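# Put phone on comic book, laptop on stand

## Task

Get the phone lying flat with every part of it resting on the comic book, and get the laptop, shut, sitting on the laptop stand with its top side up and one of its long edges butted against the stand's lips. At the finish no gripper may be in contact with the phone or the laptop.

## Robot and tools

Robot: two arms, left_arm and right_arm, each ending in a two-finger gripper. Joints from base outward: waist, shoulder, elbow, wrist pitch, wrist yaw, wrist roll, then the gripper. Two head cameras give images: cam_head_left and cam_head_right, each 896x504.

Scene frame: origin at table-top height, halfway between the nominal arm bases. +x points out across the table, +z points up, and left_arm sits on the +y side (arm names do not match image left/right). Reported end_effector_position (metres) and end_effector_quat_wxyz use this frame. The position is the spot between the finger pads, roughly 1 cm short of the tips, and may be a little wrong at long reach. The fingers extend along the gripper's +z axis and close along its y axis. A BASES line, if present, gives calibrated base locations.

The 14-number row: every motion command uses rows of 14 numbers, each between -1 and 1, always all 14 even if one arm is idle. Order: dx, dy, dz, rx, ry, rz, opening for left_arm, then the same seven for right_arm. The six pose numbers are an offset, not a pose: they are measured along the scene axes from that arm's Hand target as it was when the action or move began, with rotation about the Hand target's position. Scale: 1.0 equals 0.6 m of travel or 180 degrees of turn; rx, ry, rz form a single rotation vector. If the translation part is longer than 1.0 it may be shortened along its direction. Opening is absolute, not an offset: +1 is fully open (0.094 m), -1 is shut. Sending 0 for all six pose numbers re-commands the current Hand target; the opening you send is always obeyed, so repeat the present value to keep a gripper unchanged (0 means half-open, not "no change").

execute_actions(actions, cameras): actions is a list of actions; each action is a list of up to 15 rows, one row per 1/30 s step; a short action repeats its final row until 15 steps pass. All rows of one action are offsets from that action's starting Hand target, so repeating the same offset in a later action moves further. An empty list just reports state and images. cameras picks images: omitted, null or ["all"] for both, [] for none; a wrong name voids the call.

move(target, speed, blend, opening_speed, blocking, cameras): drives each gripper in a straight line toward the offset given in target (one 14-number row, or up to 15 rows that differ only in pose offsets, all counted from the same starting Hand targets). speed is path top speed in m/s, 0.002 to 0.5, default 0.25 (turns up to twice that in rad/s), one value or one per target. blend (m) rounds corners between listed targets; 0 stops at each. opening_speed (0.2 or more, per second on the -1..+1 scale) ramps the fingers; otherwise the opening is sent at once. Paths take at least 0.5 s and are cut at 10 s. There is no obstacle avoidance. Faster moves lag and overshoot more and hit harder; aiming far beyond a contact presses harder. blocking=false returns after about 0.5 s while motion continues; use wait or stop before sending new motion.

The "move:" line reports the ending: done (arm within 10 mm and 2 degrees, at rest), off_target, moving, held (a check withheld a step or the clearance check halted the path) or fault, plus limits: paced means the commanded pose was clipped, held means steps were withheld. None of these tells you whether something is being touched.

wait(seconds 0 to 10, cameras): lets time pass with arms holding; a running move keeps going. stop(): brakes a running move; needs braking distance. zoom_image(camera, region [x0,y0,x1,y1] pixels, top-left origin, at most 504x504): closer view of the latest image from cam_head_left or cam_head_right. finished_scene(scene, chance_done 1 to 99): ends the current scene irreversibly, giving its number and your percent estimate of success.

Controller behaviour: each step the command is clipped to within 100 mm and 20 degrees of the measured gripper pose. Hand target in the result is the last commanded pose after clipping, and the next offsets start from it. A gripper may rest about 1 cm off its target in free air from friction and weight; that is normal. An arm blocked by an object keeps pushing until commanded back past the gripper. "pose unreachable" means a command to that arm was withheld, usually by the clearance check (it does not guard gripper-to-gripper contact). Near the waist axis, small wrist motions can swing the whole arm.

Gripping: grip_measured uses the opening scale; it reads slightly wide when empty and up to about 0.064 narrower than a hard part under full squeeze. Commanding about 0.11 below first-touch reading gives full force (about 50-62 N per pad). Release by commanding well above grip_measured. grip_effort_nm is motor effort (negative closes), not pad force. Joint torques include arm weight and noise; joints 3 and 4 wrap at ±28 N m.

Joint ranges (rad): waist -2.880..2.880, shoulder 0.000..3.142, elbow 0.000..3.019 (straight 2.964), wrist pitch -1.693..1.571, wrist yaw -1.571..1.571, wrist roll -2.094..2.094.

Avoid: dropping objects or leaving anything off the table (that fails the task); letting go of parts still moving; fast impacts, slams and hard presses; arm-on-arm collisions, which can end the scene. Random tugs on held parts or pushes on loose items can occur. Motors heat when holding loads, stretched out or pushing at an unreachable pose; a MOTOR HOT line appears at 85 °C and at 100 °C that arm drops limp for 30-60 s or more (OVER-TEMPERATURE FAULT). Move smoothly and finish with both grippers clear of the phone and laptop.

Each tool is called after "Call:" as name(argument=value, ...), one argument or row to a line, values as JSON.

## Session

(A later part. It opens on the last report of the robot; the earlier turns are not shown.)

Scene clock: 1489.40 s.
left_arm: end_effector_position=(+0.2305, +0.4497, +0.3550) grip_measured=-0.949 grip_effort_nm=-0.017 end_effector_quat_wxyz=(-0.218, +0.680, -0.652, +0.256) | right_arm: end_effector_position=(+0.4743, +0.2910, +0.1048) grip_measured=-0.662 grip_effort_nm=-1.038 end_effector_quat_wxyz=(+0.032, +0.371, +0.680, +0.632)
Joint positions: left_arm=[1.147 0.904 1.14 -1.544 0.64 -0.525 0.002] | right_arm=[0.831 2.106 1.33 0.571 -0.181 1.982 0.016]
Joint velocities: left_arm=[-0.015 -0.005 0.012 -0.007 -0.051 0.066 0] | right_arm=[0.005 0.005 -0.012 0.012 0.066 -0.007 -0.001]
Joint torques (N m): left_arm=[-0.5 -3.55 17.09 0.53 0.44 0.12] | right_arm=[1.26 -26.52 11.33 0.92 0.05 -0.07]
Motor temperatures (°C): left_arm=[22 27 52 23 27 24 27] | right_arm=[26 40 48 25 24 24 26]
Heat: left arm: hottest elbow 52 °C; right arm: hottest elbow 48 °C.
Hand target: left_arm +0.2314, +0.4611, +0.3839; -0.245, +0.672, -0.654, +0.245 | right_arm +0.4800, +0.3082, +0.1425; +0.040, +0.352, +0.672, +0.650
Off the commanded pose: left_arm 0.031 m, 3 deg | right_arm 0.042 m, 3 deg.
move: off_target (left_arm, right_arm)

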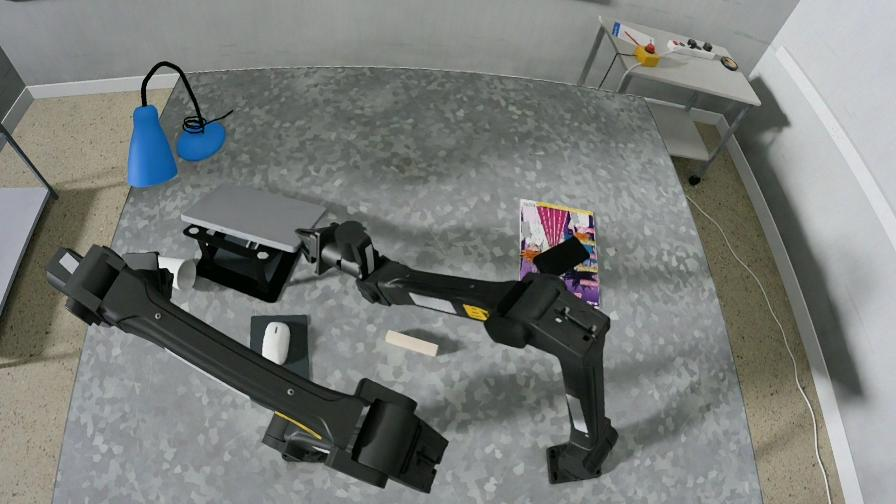

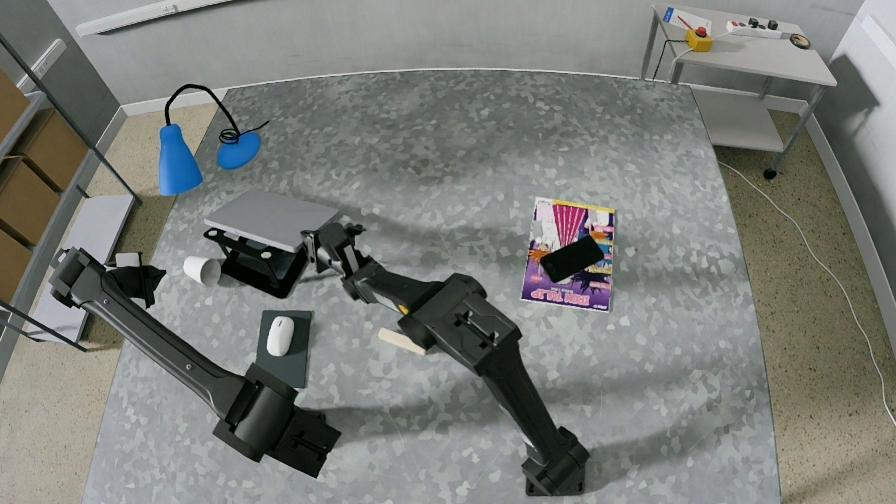

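Call:
move(
  target=[0,0,0,0,0,0,-0.95,0,0,0.03,0,0,0,-0.9],
  speed=0.05,
)

Call:
zoom_image(
  camera="cam_head_left",
  region=[170, 170, 370, 310],
)

Call:
zoom_image(
  camera="cam_head_right",
  region=[180, 170, 380, 310],
)

Scene clock: 1492.43 s.
left_arm: end_effector_position=(+0.2305, +0.4497, +0.3550) grip_measured=-0.949 grip_effort_nm=-0.017 end_effector_quat_wxyz=(-0.218, +0.680, -0.652, +0.256) | right_arm: end_effector_position=(+0.4747, +0.2909, +0.1078) grip_measured=-0.662 grip_effort_nm=-1.043 end_effector_quat_wxyz=(+0.032, +0.374, +0.685, +0.624)
Joint positions: left_arm=[1.147 0.904 1.14 -1.544 0.64 -0.525 0.002] | right_arm=[0.831 2.094 1.336 0.533 -0.179 1.979 0.016]
Joint velocities: left_arm=[-0.005 0.005 -0.007 -0.002 -0.022 -0.037 0.001] | right_arm=[-0.005 -0.005 -0.012 0.002 -0.022 -0.007 0]
Joint torques (N m): left_arm=[0.03 -4.48 17.2 0.47 0.45 0.14] | right_arm=[1.14 -28.22 11.43 0.96 -0.02 -0.06]
Motor temperatures (°C): left_arm=[22 27 52 23 27 24 27] | right_arm=[26 40 48 25 24 24 26]
Heat: left arm: hottest elbow 52 °C; right arm: hottest elbow 48 °C.
Hand target: left_arm +0.2314, +0.4611, +0.3839; -0.245, +0.672, -0.654, +0.245 | right_arm +0.4803, +0.3083, +0.1606; +0.040, +0.352, +0.672, +0.650
Off the commanded pose: left_arm 0.031 m, 3 deg | right_arm 0.056 m, 4 deg.
move: off_target (left_arm, right_arm)

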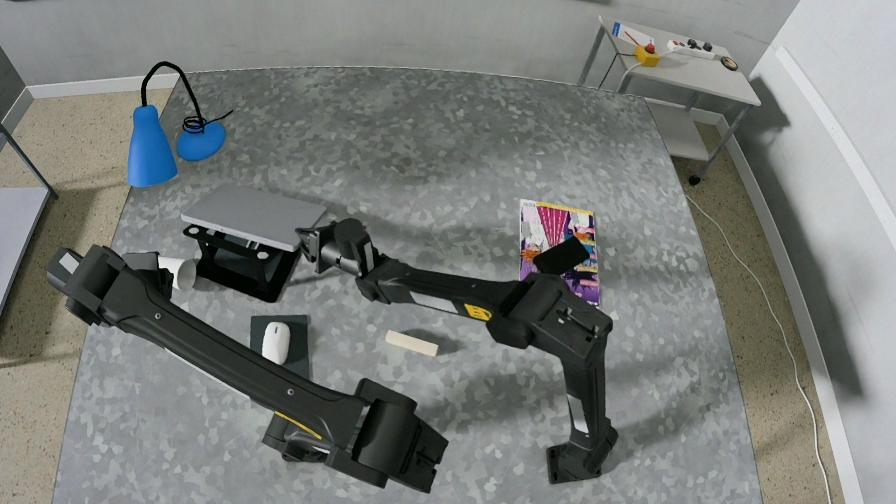

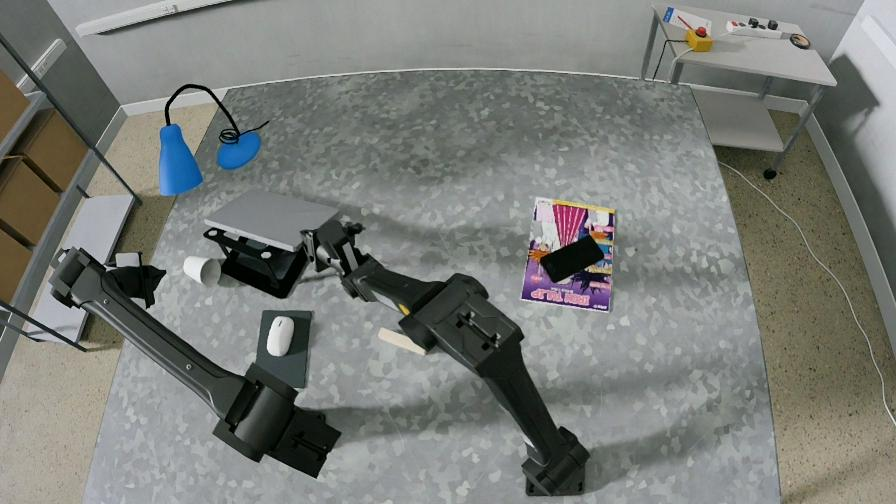

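Scaled by 2.520.

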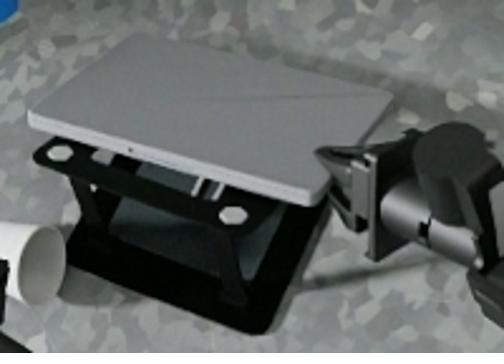

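Scaled by 2.520.

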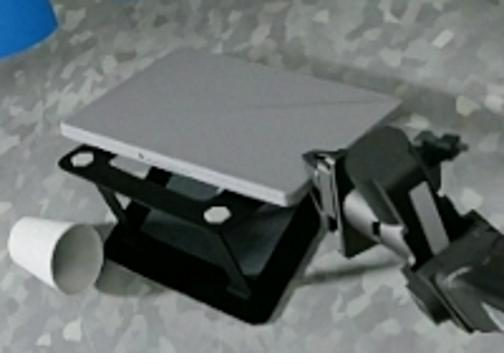

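Call:
move(
  target=[
    [0,0,0,0,0,0,-0.95,0,0,0.025,0,0,0,-0.9],
    [0,0,0,0,0,0,-0.95,-0.045,0,0.025,0,0,-0.03,-0.9],
  ],
  speed=0.04,
)

Call:
zoom_image(
  camera="cam_head_left",
  region=[170, 170, 370, 310],
)

Call:
zoom_image(
  camera="cam_head_right",
  region=[180, 170, 380, 310],
)

Scene clock: 1498.90 s.
left_arm: end_effector_position=(+0.2305, +0.4497, +0.3550) grip_measured=-0.949 grip_effort_nm=-0.017 end_effector_quat_wxyz=(-0.218, +0.680, -0.652, +0.256) | right_arm: end_effector_position=(+0.4648, +0.2996, +0.1154) grip_measured=-0.663 grip_effort_nm=-1.038 end_effector_quat_wxyz=(+0.069, +0.405, +0.673, +0.614)
Joint positions: left_arm=[1.147 0.904 1.14 -1.544 0.64 -0.525 0.002] | right_arm=[0.88 2.072 1.336 0.498 -0.031 1.994 0.016]
Joint velocities: left_arm=[0.005 0.005 0.002 0.022 -0.051 0.051 0] | right_arm=[0.005 -0.005 -0.007 0.007 -0.051 -0.037 0.001]
Joint torques (N m): left_arm=[-0.21 -3.72 17.13 0.29 0.44 0.14] | right_arm=[1.85 -30.62 8.09 1.94 0.1 0.04]
Motor temperatures (°C): left_arm=[22 27 52 23 27 24 27] | right_arm=[26 43 49 25 24 24 26]
Heat: left arm: hottest elbow 52 °C; right arm: hottest elbow 49 °C.
Hand target: left_arm +0.2314, +0.4611, +0.3839; -0.245, +0.672, -0.654, +0.245 | right_arm +0.4536, +0.3089, +0.1760; +0.070, +0.383, +0.655, +0.647
Off the commanded pose: left_arm 0.031 m, 3 deg | right_arm 0.062 m, 5 deg.
move: off_target (left_arm, right_arm)

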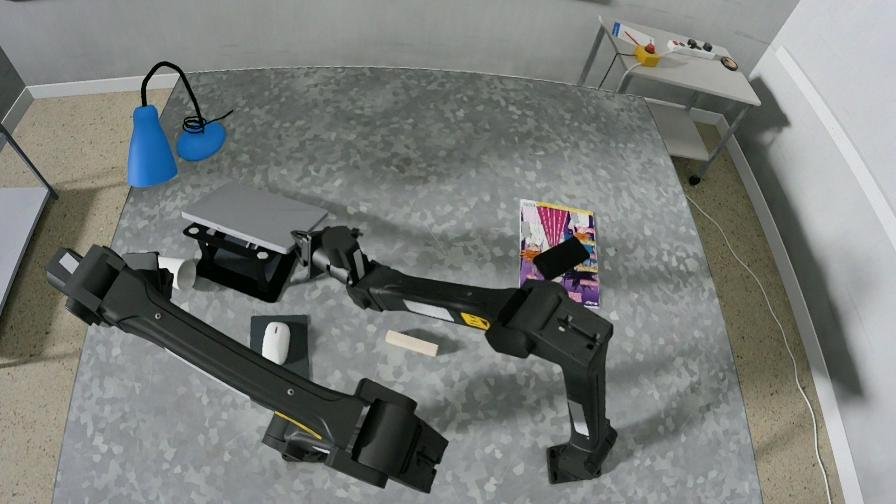

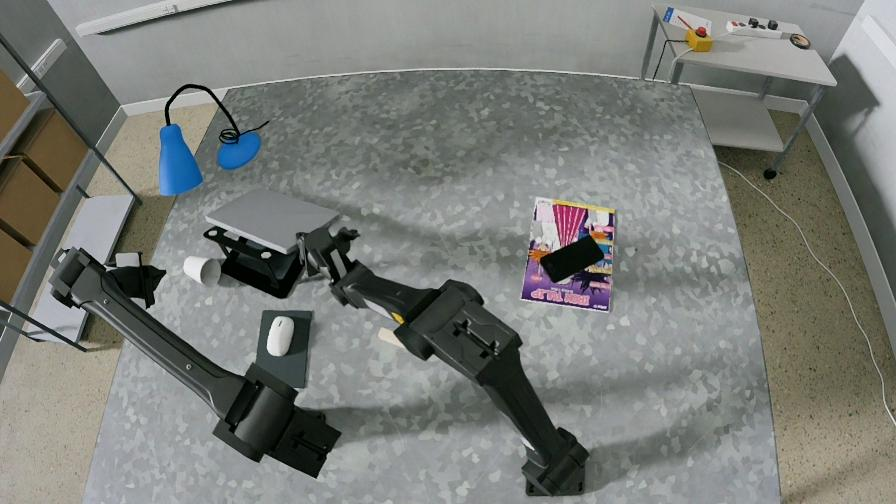

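Scaled by 2.520.

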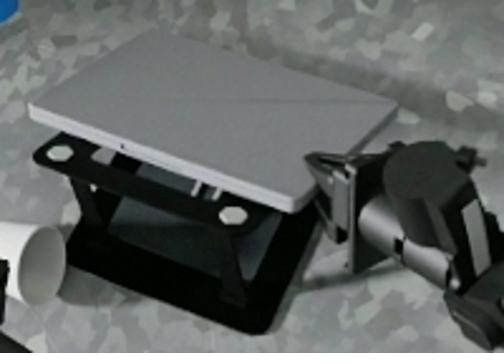

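Scaled by 2.520.

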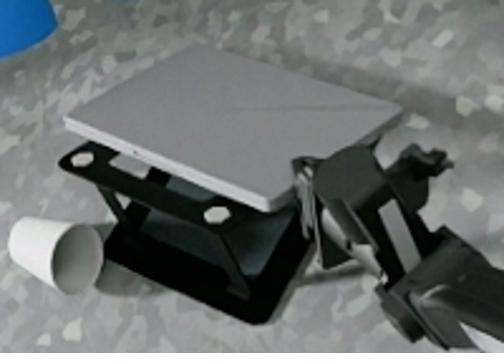

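Call:
execute_actions(
  actions=[],
)

Call:
zoom_image(
  camera="cam_head_left",
  region=[170, 170, 370, 310],
)

Call:
zoom_image(
  camera="cam_head_right",
  region=[180, 170, 380, 310],
)

Scene clock: 1512.17 s.
left_arm: end_effector_position=(+0.2305, +0.4497, +0.3550) grip_measured=-0.949 grip_effort_nm=-0.017 end_effector_quat_wxyz=(-0.218, +0.680, -0.652, +0.256) | right_arm: end_effector_position=(+0.4648, +0.2996, +0.1154) grip_measured=-0.663 grip_effort_nm=-1.043 end_effector_quat_wxyz=(+0.069, +0.405, +0.673, +0.614)
Joint positions: left_arm=[1.147 0.904 1.14 -1.544 0.64 -0.525 0.002] | right_arm=[0.88 2.072 1.336 0.498 -0.031 1.994 0.016]
Joint velocities: left_arm=[-0.015 -0.005 0.002 0.002 -0.051 -0.081 0] | right_arm=[-0.015 -0.015 -0.002 -0.007 -0.007 0.037 -0.001]
Joint torques (N m): left_arm=[-0.62 -4.13 16.99 0.47 0.48 0.19] | right_arm=[1.9 -30.74 8.1 1.94 0.1 0.03]
Motor temperatures (°C): left_arm=[22 27 52 23 27 24 27] | right_arm=[26 47 48 25 24 24 27]
Heat: left arm: hottest elbow 52 °C; right arm: hottest elbow 48 °C.
Hand target: left_arm +0.2314, +0.4611, +0.3839; -0.245, +0.672, -0.654, +0.245 | right_arm +0.4536, +0.3089, +0.1760; +0.070, +0.383, +0.655, +0.647
Tool commands: left_gripper/opening=-0.95 right_gripper/opening=-0.9
Off the commanded pose: left_arm 0.031 m, 3 deg | right_arm 0.062 m, 5 deg.

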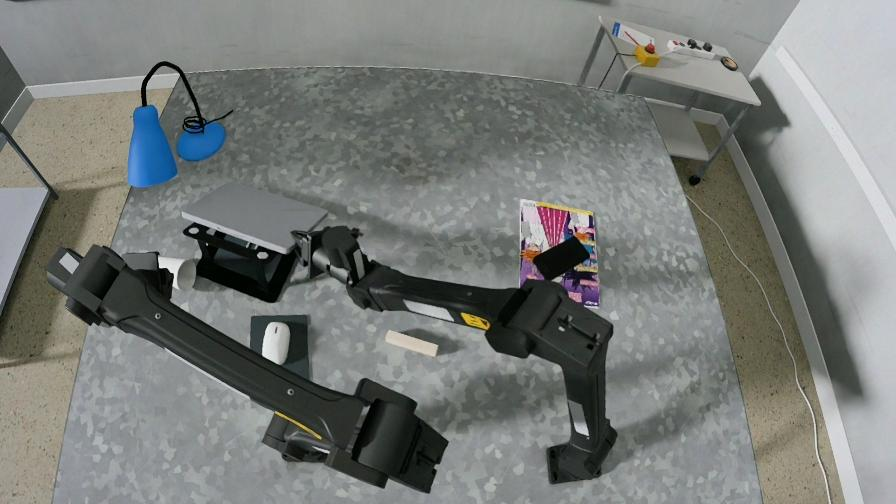

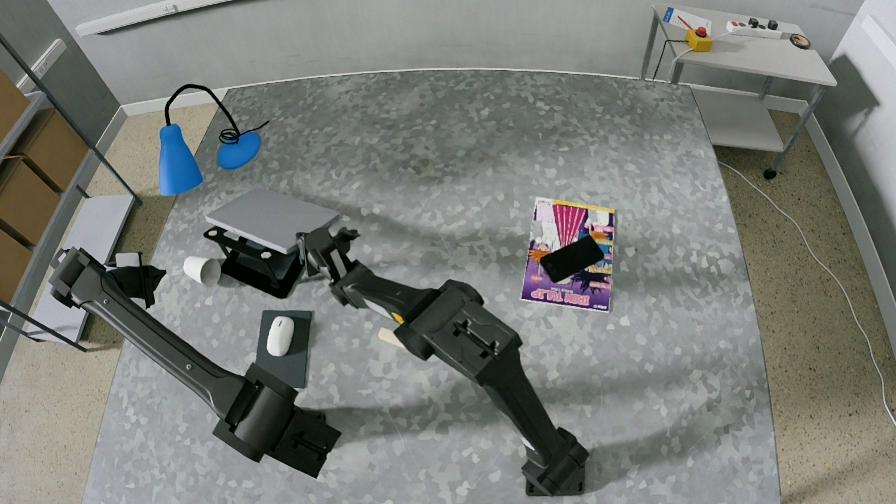

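Scaled by 2.520.

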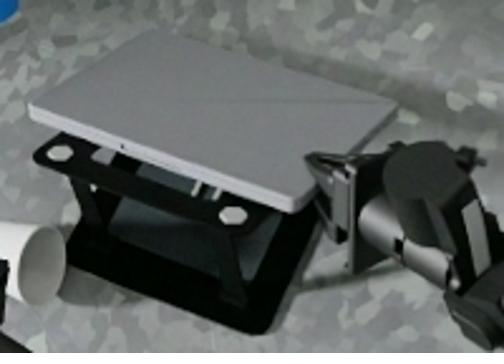

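Scaled by 2.520.

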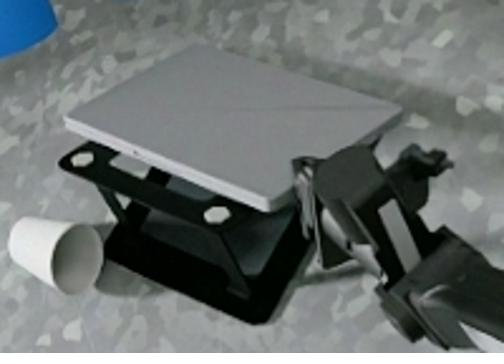

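Call:
move(
  target=[0,0,0,0,0,0,-0.95, 0,0,-0.05,0,0,0,-0.9],
  speed=0.03,
  cameras=[],
)

Call:
move(
  target=[0,0,0,0,0,0,-0.95, 0,0,-0.04,0,0,0,-0.9],
  speed=0.03,
)

Call:
zoom_image(
  camera="cam_head_left",
  region=[170, 170, 370, 310],
)

Call:
zoom_image(
  camera="cam_head_right",
  region=[180, 170, 380, 310],
)

Scene clock: 1517.37 s.
left_arm: end_effector_position=(+0.2305, +0.4497, +0.3550) grip_measured=-0.949 grip_effort_nm=-0.017 end_effector_quat_wxyz=(-0.218, +0.680, -0.652, +0.256) | right_arm: end_effector_position=(+0.4627, +0.2990, +0.1162) grip_measured=-0.664 grip_effort_nm=-1.033 end_effector_quat_wxyz=(+0.068, +0.404, +0.669, +0.621)
Joint positions: left_arm=[1.147 0.904 1.14 -1.544 0.64 -0.525 0.002] | right_arm=[0.882 2.072 1.326 0.524 -0.03 1.997 0.016]
Joint velocities: left_arm=[-0.005 -0.015 -0.007 0.007 0.022 0.037 -0.001] | right_arm=[-0.005 -0.005 0.007 -0.012 -0.007 0.066 0]
Joint torques (N m): left_arm=[0.15 -3.84 17.06 0.29 0.45 0.13] | right_arm=[1.73 -26.81 7.72 3.21 0.08 0.01]
Motor temperatures (°C): left_arm=[22 27 52 23 27 24 27] | right_arm=[26 48 48 25 24 24 27]
Heat: left arm: hottest elbow 52 °C; right arm: hottest shoulder 48 °C.
Hand target: left_arm +0.2314, +0.4611, +0.3839; -0.245, +0.672, -0.654, +0.245 | right_arm +0.4531, +0.3089, +0.1459; +0.070, +0.383, +0.655, +0.647
Off the commanded pose: left_arm 0.031 m, 3 deg | right_arm 0.033 m, 4 deg.
move: off_target (left_arm, right_arm)
No camera images: "cameras" was empty.

Scene clock: 1518.57 s.
left_arm: end_effector_position=(+0.2305, +0.4497, +0.3550) grip_measured=-0.949 grip_effort_nm=-0.022 end_effector_quat_wxyz=(-0.218, +0.680, -0.652, +0.256) | right_arm: end_effector_position=(+0.4614, +0.2983, +0.1130) grip_measured=-0.665 grip_effort_nm=-1.038 end_effector_quat_wxyz=(+0.069, +0.401, +0.662, +0.630)
Joint positions: left_arm=[1.147 0.904 1.14 -1.544 0.64 -0.525 0.002] | right_arm=[0.883 2.083 1.314 0.57 -0.028 2.002 0.016]
Joint velocities: left_arm=[-0.005 -0.005 0.002 0.012 -0.022 0.007 -0.001] | right_arm=[-0.005 -0.005 -0.002 -0.012 -0.007 0.022 0]
Joint torques (N m): left_arm=[0.03 -4.31 17.09 0.39 0.47 0.13] | right_arm=[1.79 -24.12 7.79 3.41 0.05 -0.03]
Motor temperatures (°C): left_arm=[22 27 52 23 27 24 27] | right_arm=[26 48 48 25 24 24 27]
Heat: left arm: hottest elbow 52 °C; right arm: hottest shoulder 48 °C.
Hand target: left_arm +0.2314, +0.4611, +0.3839; -0.245, +0.672, -0.654, +0.245 | right_arm +0.4526, +0.3088, +0.1218; +0.070, +0.383, +0.655, +0.647
Off the commanded pose: left_arm 0.031 m, 3 deg | right_arm 0.016 m, 3 deg.
move: off_target (left_arm, right_arm)

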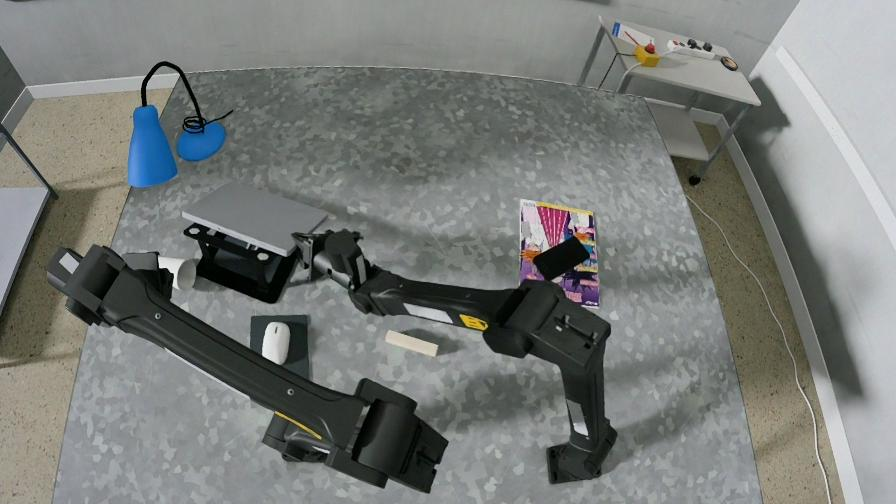

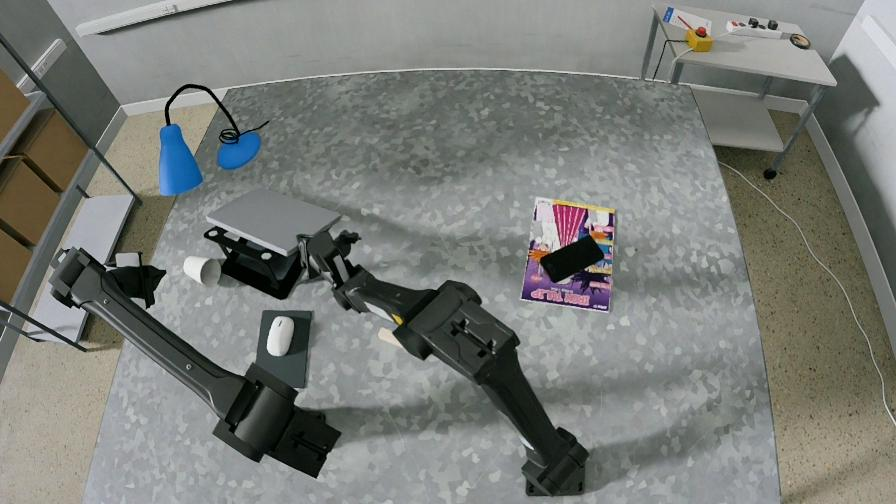

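Scaled by 2.520.

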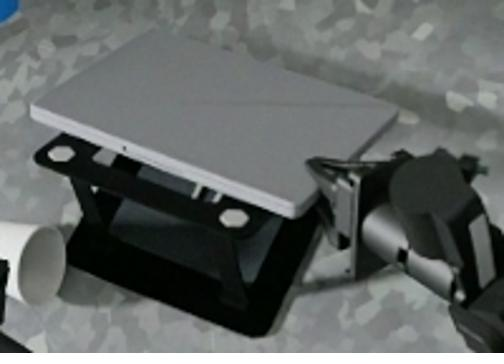

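Scaled by 2.520.

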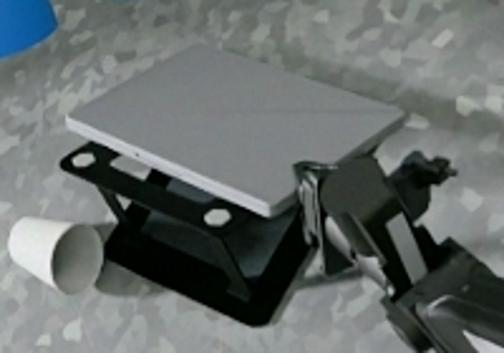

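Call:
move(
  target=[0,0,0,0,0,0,-0.95, 0.0,0,-0.03,0,0,0,-0.9],
  speed=0.03,
  cameras=[],
)

Call:
move(
  target=[0,0,0,0,0,0,-0.95, 0.0,0,-0.02,0,0,0,-0.9],
  speed=0.03,
)

Call:
zoom_image(
  camera="cam_head_left",
  region=[170, 170, 370, 310],
)

Call:
zoom_image(
  camera="cam_head_right",
  region=[180, 170, 380, 310],
)

Scene clock: 1525.50 s.
left_arm: end_effector_position=(+0.2305, +0.4497, +0.3550) grip_measured=-0.949 grip_effort_nm=-0.022 end_effector_quat_wxyz=(-0.218, +0.680, -0.652, +0.256) | right_arm: end_effector_position=(+0.4613, +0.2983, +0.1114) grip_measured=-0.665 grip_effort_nm=-1.038 end_effector_quat_wxyz=(+0.069, +0.398, +0.655, +0.638)
Joint positions: left_arm=[1.147 0.904 1.14 -1.544 0.64 -0.525 0.002] | right_arm=[0.883 2.093 1.309 0.607 -0.028 2.005 0.016]
Joint velocities: left_arm=[-0.015 -0.015 0.017 -0.002 0.066 -0.022 0.001] | right_arm=[-0.015 -0.005 -0.007 -0.007 -0.066 0.037 -0.001]
Joint torques (N m): left_arm=[0.03 -4.72 17.01 0.62 0.49 0.16] | right_arm=[1.73 -22.42 7.75 3.32 0.05 -0.06]
Motor temperatures (°C): left_arm=[22 27 52 23 27 24 27] | right_arm=[26 48 48 25 24 24 27]
Heat: left arm: hottest elbow 52 °C; right arm: hottest shoulder 48 °C.
Hand target: left_arm +0.2314, +0.4611, +0.3839; -0.245, +0.672, -0.654, +0.245 | right_arm +0.4524, +0.3087, +0.1038; +0.070, +0.383, +0.656, +0.647
Off the commanded pose: left_arm 0.031 m, 3 deg | right_arm 0.016 m, 2 deg.
move: off_target (left_arm, right_arm)
No camera images: "cameras" was empty.

Scene clock: 1526.37 s.
left_arm: end_effector_position=(+0.2305, +0.4497, +0.3550) grip_measured=-0.949 grip_effort_nm=-0.017 end_effector_quat_wxyz=(-0.218, +0.680, -0.652, +0.256) | right_arm: end_effector_position=(+0.4615, +0.2984, +0.1103) grip_measured=-0.665 grip_effort_nm=-1.033 end_effector_quat_wxyz=(+0.069, +0.397, +0.651, +0.644)
Joint positions: left_arm=[1.147 0.904 1.14 -1.544 0.64 -0.525 0.002] | right_arm=[0.883 2.101 1.307 0.632 -0.028 2.007 0.016]
Joint velocities: left_arm=[-0.005 0.005 0.012 0.012 -0.022 0.007 0] | right_arm=[-0.024 0.005 0.002 -0.002 0.037 0.095 -0.001]
Joint torques (N m): left_arm=[-0.21 -4.66 16.9 0.55 0.47 0.09] | right_arm=[1.79 -21.25 7.66 3.3 0.04 -0.09]
Motor temperatures (°C): left_arm=[22 27 52 23 27 24 27] | right_arm=[26 48 48 25 24 24 27]
Heat: left arm: hottest elbow 52 °C; right arm: hottest shoulder 48 °C.
Hand target: left_arm +0.2314, +0.4611, +0.3839; -0.245, +0.672, -0.654, +0.245 | right_arm +0.4522, +0.3087, +0.0918; +0.070, +0.383, +0.655, +0.647
Off the commanded pose: left_arm 0.031 m, 3 deg | right_arm 0.023 m, 2 deg.
move: off_target (left_arm, right_arm)

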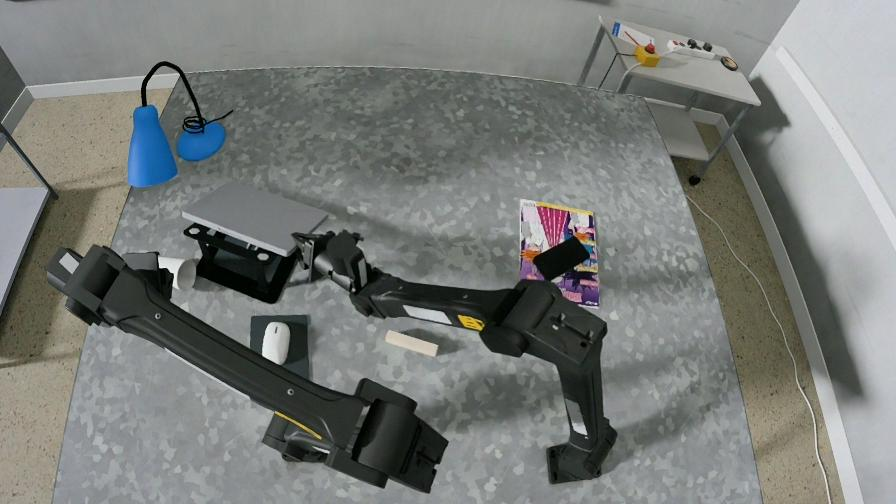

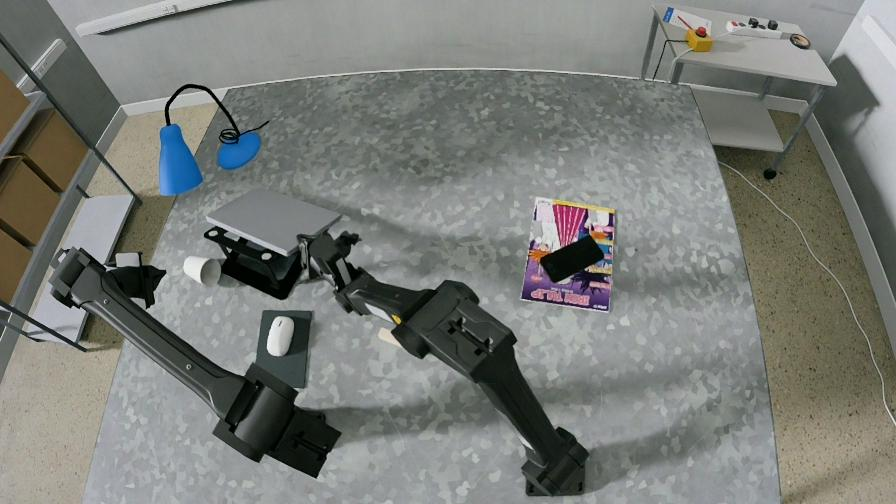

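Scaled by 2.520.

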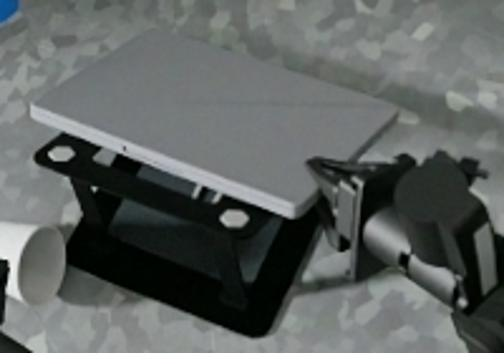

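Scaled by 2.520.

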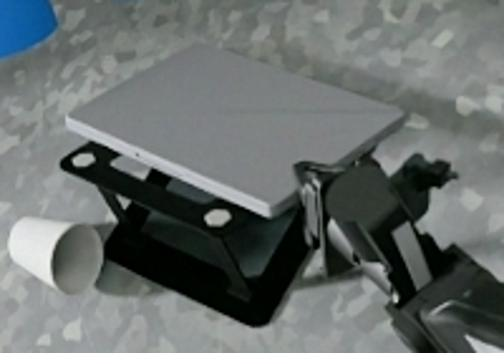

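Call:
move(
  target=[0,0,0,0,0,0,-0.95, 0.0,0,-0.03,0,0,0,-0.9],
  speed=0.03,
)

Call:
zoom_image(
  camera="cam_head_left",
  region=[170, 170, 370, 310],
)

Call:
zoom_image(
  camera="cam_head_right",
  region=[180, 170, 380, 310],
)

Scene clock: 1530.80 s.
left_arm: end_effector_position=(+0.2305, +0.4497, +0.3550) grip_measured=-0.949 grip_effort_nm=-0.022 end_effector_quat_wxyz=(-0.218, +0.680, -0.652, +0.256) | right_arm: end_effector_position=(+0.4614, +0.2982, +0.1089) grip_measured=-0.665 grip_effort_nm=-1.043 end_effector_quat_wxyz=(+0.067, +0.395, +0.643, +0.653)
Joint positions: left_arm=[1.147 0.904 1.14 -1.544 0.64 -0.525 0.002] | right_arm=[0.883 2.113 1.302 0.672 -0.028 2.015 0.016]
Joint velocities: left_arm=[0.005 -0.024 0.002 0.012 -0.051 -0.022 0] | right_arm=[0.015 -0.005 0.007 0.002 -0.066 -0.037 -0.001]
Joint torques (N m): left_arm=[-0.32 -3.25 16.98 0.32 0.47 0.17] | right_arm=[1.79 -19.66 7.64 3.06 0.03 -0.16]
Motor temperatures (°C): left_arm=[22 27 52 23 27 24 27] | right_arm=[26 47 47 25 24 24 27]
Heat: left arm: hottest elbow 52 °C; right arm: hottest shoulder 47 °C.
Hand target: left_arm +0.2314, +0.4611, +0.3839; -0.245, +0.672, -0.654, +0.245 | right_arm +0.4519, +0.3088, +0.0741; +0.070, +0.383, +0.655, +0.647
Off the commanded pose: left_arm 0.031 m, 3 deg | right_arm 0.038 m, 2 deg.
move: off_target (left_arm, right_arm)

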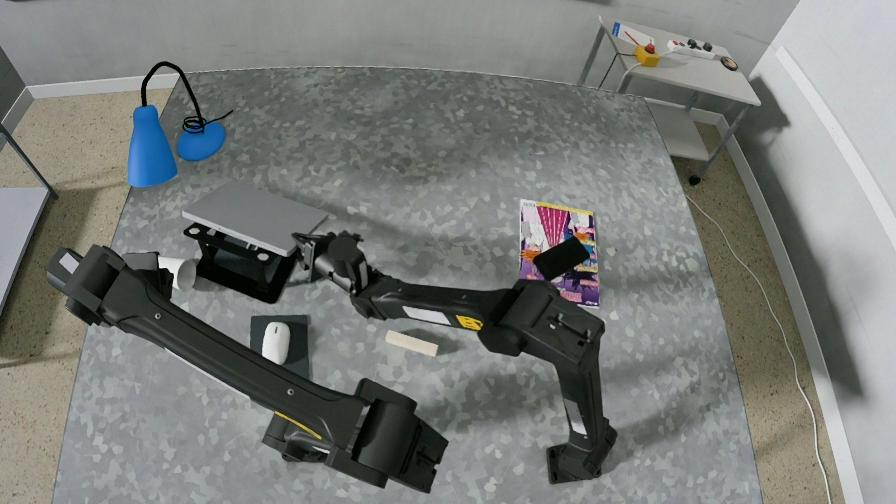

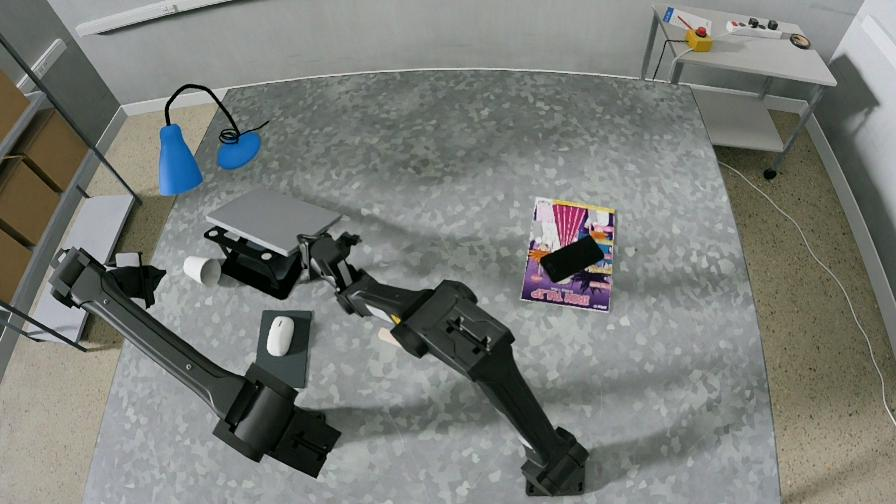

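Scaled by 2.520.

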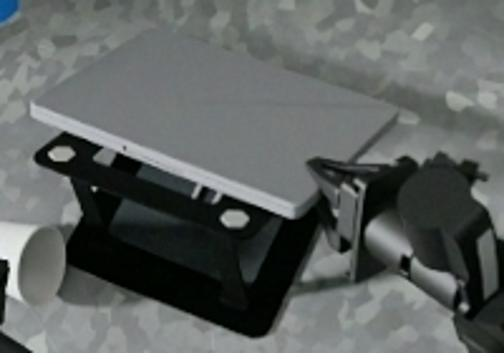

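Scaled by 2.520.

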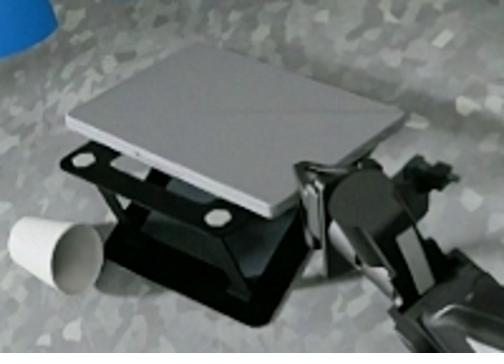

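Call:
move(
  target=[0,0,0,0,0,0,-0.95, 0.0,0,0.04,0,0,0,-0.9],
  speed=0.03,
  cameras=[],
)

Call:
move(
  target=[0,0,0,0,0,0,-0.95, 0.0,0,0,0,0,0,-0.1],
  opening_speed=0.4,
)

Call:
zoom_image(
  camera="cam_head_left",
  region=[170, 170, 370, 310],
)

Call:
zoom_image(
  camera="cam_head_right",
  region=[180, 170, 380, 310],
)

Scene clock: 1539.03 s.
left_arm: end_effector_position=(+0.2305, +0.4497, +0.3550) grip_measured=-0.949 grip_effort_nm=-0.022 end_effector_quat_wxyz=(-0.218, +0.680, -0.652, +0.256) | right_arm: end_effector_position=(+0.4613, +0.2981, +0.1076) grip_measured=-0.665 grip_effort_nm=-1.038 end_effector_quat_wxyz=(+0.067, +0.396, +0.644, +0.651)
Joint positions: left_arm=[1.147 0.904 1.14 -1.544 0.64 -0.525 0.002] | right_arm=[0.883 2.113 1.302 0.668 -0.028 2.015 0.016]
Joint velocities: left_arm=[0.005 -0.005 -0.012 -0.002 -0.007 -0.007 0] | right_arm=[0.005 -0.015 -0.012 0.012 -0.037 -0.022 0]
Joint torques (N m): left_arm=[-0.26 -4.42 16.85 0.68 0.41 0.2] | right_arm=[1.79 -23.36 8.12 1.66 -0.04 -0.17]
Motor temperatures (°C): left_arm=[22 27 52 23 27 24 27] | right_arm=[26 46 47 26 24 24 27]
Heat: left arm: hottest elbow 52 °C; right arm: hottest elbow 47 °C.
Hand target: left_arm +0.2314, +0.4611, +0.3839; -0.245, +0.672, -0.654, +0.245 | right_arm +0.4523, +0.3088, +0.0979; +0.070, +0.383, +0.655, +0.647
Off the commanded pose: left_arm 0.031 m, 3 deg | right_arm 0.017 m, 2 deg.
move: off_target (left_arm, right_arm)
No camera images: "cameras" was empty.

Scene clock: 1541.37 s.
left_arm: end_effector_position=(+0.2305, +0.4497, +0.3550) grip_measured=-0.949 grip_effort_nm=-0.022 end_effector_quat_wxyz=(-0.218, +0.680, -0.652, +0.256) | right_arm: end_effector_position=(+0.4577, +0.3010, +0.1076) grip_measured=-0.102 grip_effort_nm=0.066 end_effector_quat_wxyz=(+0.073, +0.388, +0.649, +0.651)
Joint positions: left_arm=[1.147 0.904 1.14 -1.544 0.64 -0.525 0.002] | right_arm=[0.89 2.113 1.302 0.668 -0.025 1.995 0.042]
Joint velocities: left_arm=[-0.005 -0.005 -0.007 0.002 0.022 0.066 0] | right_arm=[0.005 0.005 0.007 0.012 0.007 0.007 0.001]
Joint torques (N m): left_arm=[0.26 -4.42 16.91 0.49 0.42 0.18] | right_arm=[1.32 -23 8.12 1.59 -0.05 0.02]
Motor temperatures (°C): left_arm=[22 27 52 23 27 24 27] | right_arm=[26 46 47 25 24 24 27]
Heat: left arm: hottest elbow 52 °C; right arm: hottest elbow 47 °C.
Hand target: left_arm +0.2314, +0.4611, +0.3839; -0.245, +0.672, -0.654, +0.245 | right_arm +0.4524, +0.3088, +0.0979; +0.070, +0.383, +0.655, +0.647
Off the commanded pose: left_arm 0.031 m, 3 deg | right_arm 0.014 m, 1 deg.
move: off_target (left_arm, right_arm)

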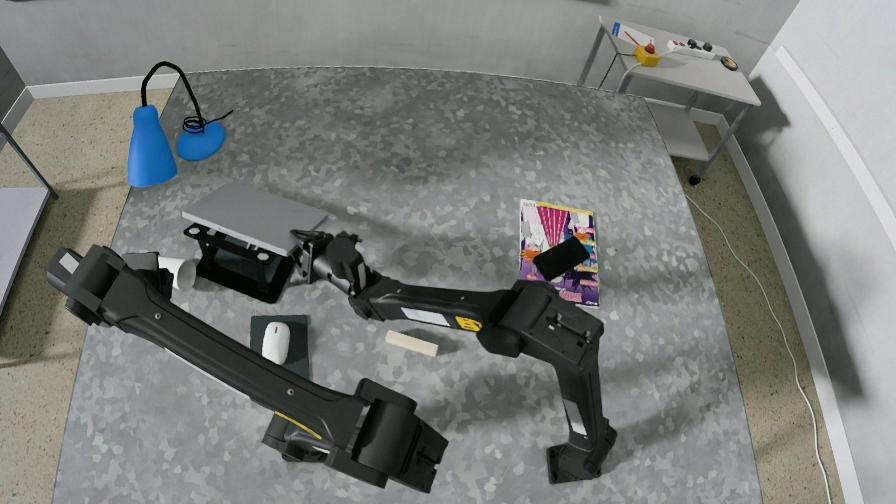

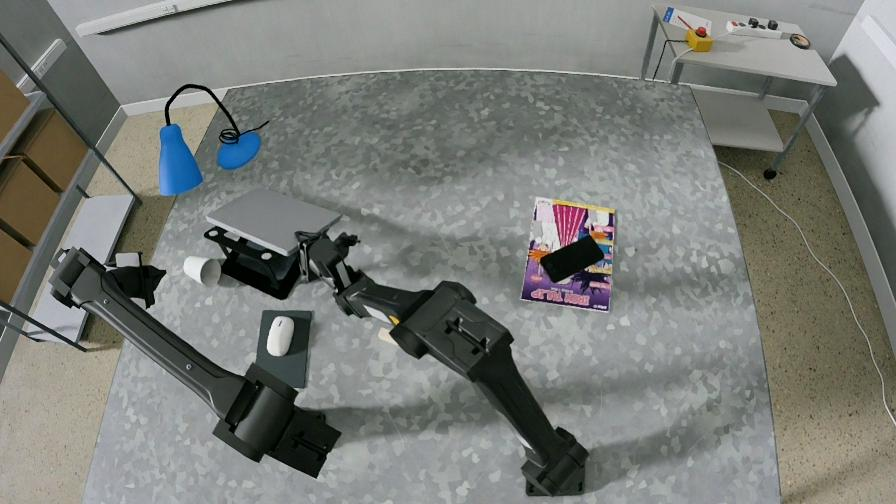

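Scaled by 2.520.

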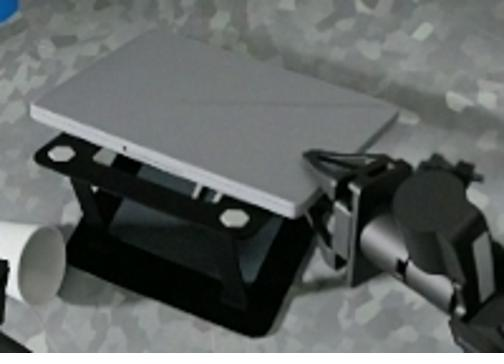

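Scaled by 2.520.

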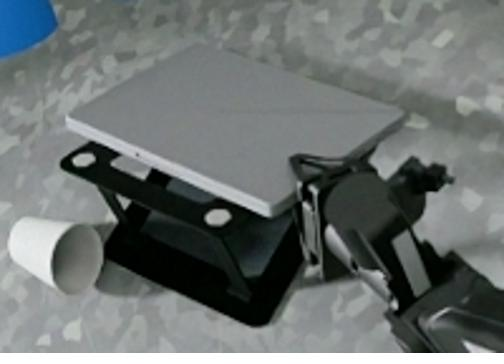

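Call:
move(
  target=[0,0,0,0,0,0,-0.95, -0.1,-0.17,0.02,0,0,0,-0.1],
  speed=0.08,
)

Call:
zoom_image(
  camera="cam_head_left",
  region=[170, 170, 370, 310],
)

Call:
zoom_image(
  camera="cam_head_right",
  region=[180, 170, 380, 310],
)

Scene clock: 1546.03 s.
left_arm: end_effector_position=(+0.2305, +0.4497, +0.3550) grip_measured=-0.949 grip_effort_nm=-0.017 end_effector_quat_wxyz=(-0.218, +0.680, -0.652, +0.255) | right_arm: end_effector_position=(+0.3871, +0.2159, +0.1009) grip_measured=-0.101 grip_effort_nm=0.042 end_effector_quat_wxyz=(+0.063, +0.386, +0.662, +0.639)
Joint positions: left_arm=[1.148 0.904 1.14 -1.544 0.64 -0.525 0.002] | right_arm=[0.886 1.926 0.945 0.805 -0.052 1.991 0.042]
Joint velocities: left_arm=[-0.015 -0.024 -0.012 -0.012 -0.066 0.022 0] | right_arm=[-0.015 0.005 -0.007 -0.002 -0.022 0.095 -0.001]
Joint torques (N m): left_arm=[-0.21 -4.31 16.83 0.36 0.43 0.16] | right_arm=[-0.44 -21.54 5.16 2.21 -0.06 0.01]
Motor temperatures (°C): left_arm=[22 27 52 23 27 23 27] | right_arm=[26 47 46 25 24 24 27]
Heat: left arm: hottest elbow 52 °C; right arm: hottest shoulder 47 °C.
Hand target: left_arm +0.2313, +0.4612, +0.3839; -0.245, +0.673, -0.654, +0.245 | right_arm +0.3912, +0.2076, +0.1112; +0.070, +0.383, +0.655, +0.647
Off the commanded pose: left_arm 0.031 m, 3 deg | right_arm 0.014 m, 1 deg.
move: off_target (left_arm, right_arm)

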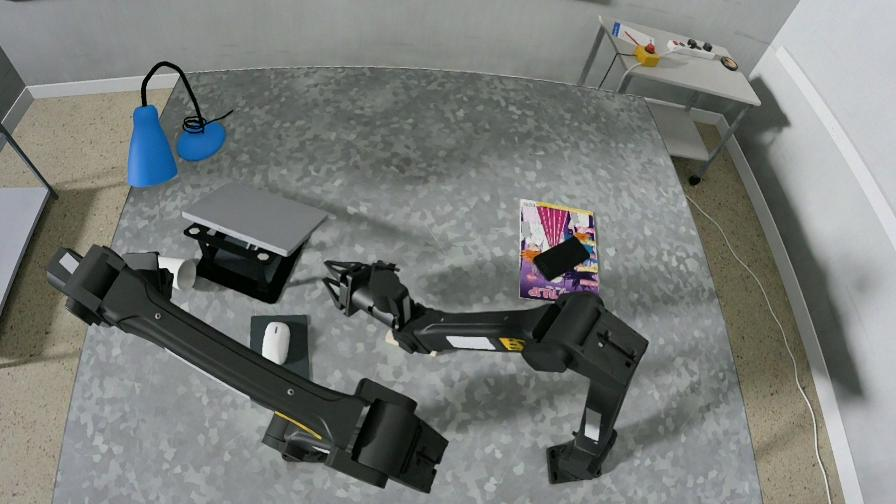

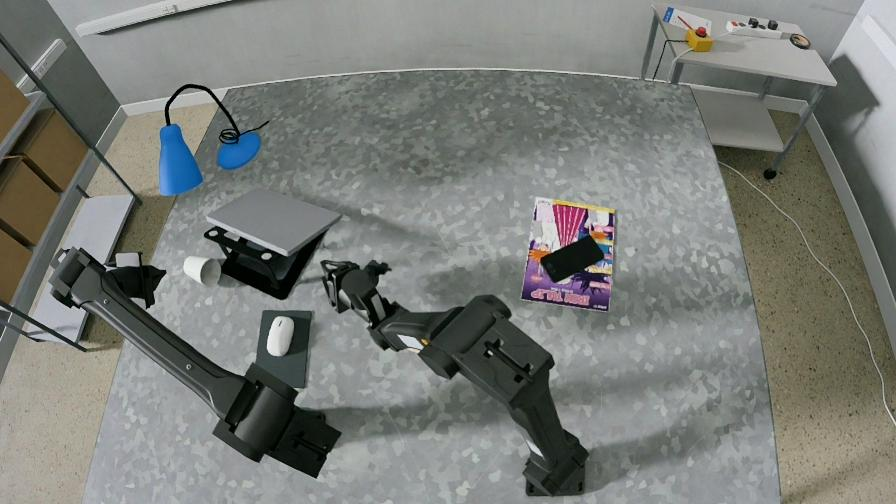

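Scaled by 2.520.

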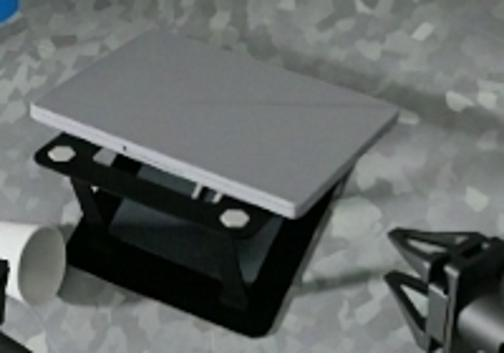

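Scaled by 2.520.

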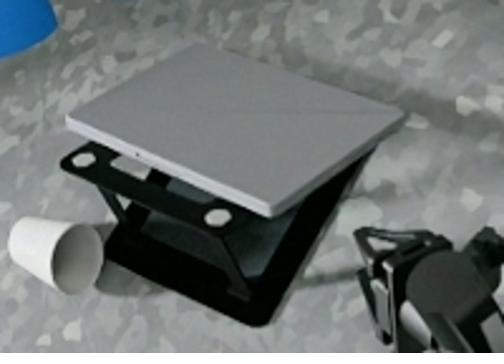

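Call:
zoom_image(
  camera="cam_head_right",
  region=[195, 180, 355, 300],
)

Call:
zoom_image(
  camera="cam_head_right",
  region=[280, 195, 350, 255],
)

Call:
zoom_image(
  camera="cam_head_left",
  region=[170, 170, 340, 310],
)

Scaled by 3.150.

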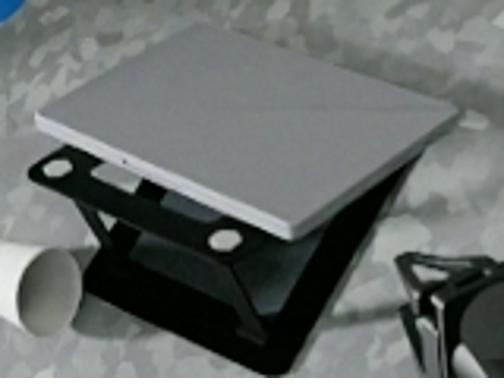

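Scaled by 7.200.

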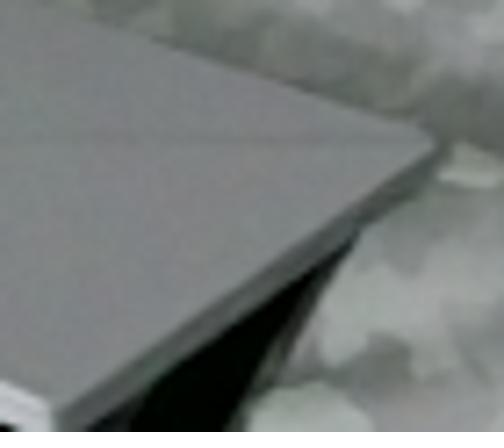

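Scaled by 2.965.

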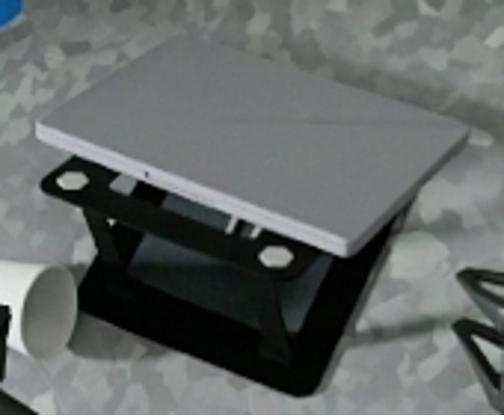

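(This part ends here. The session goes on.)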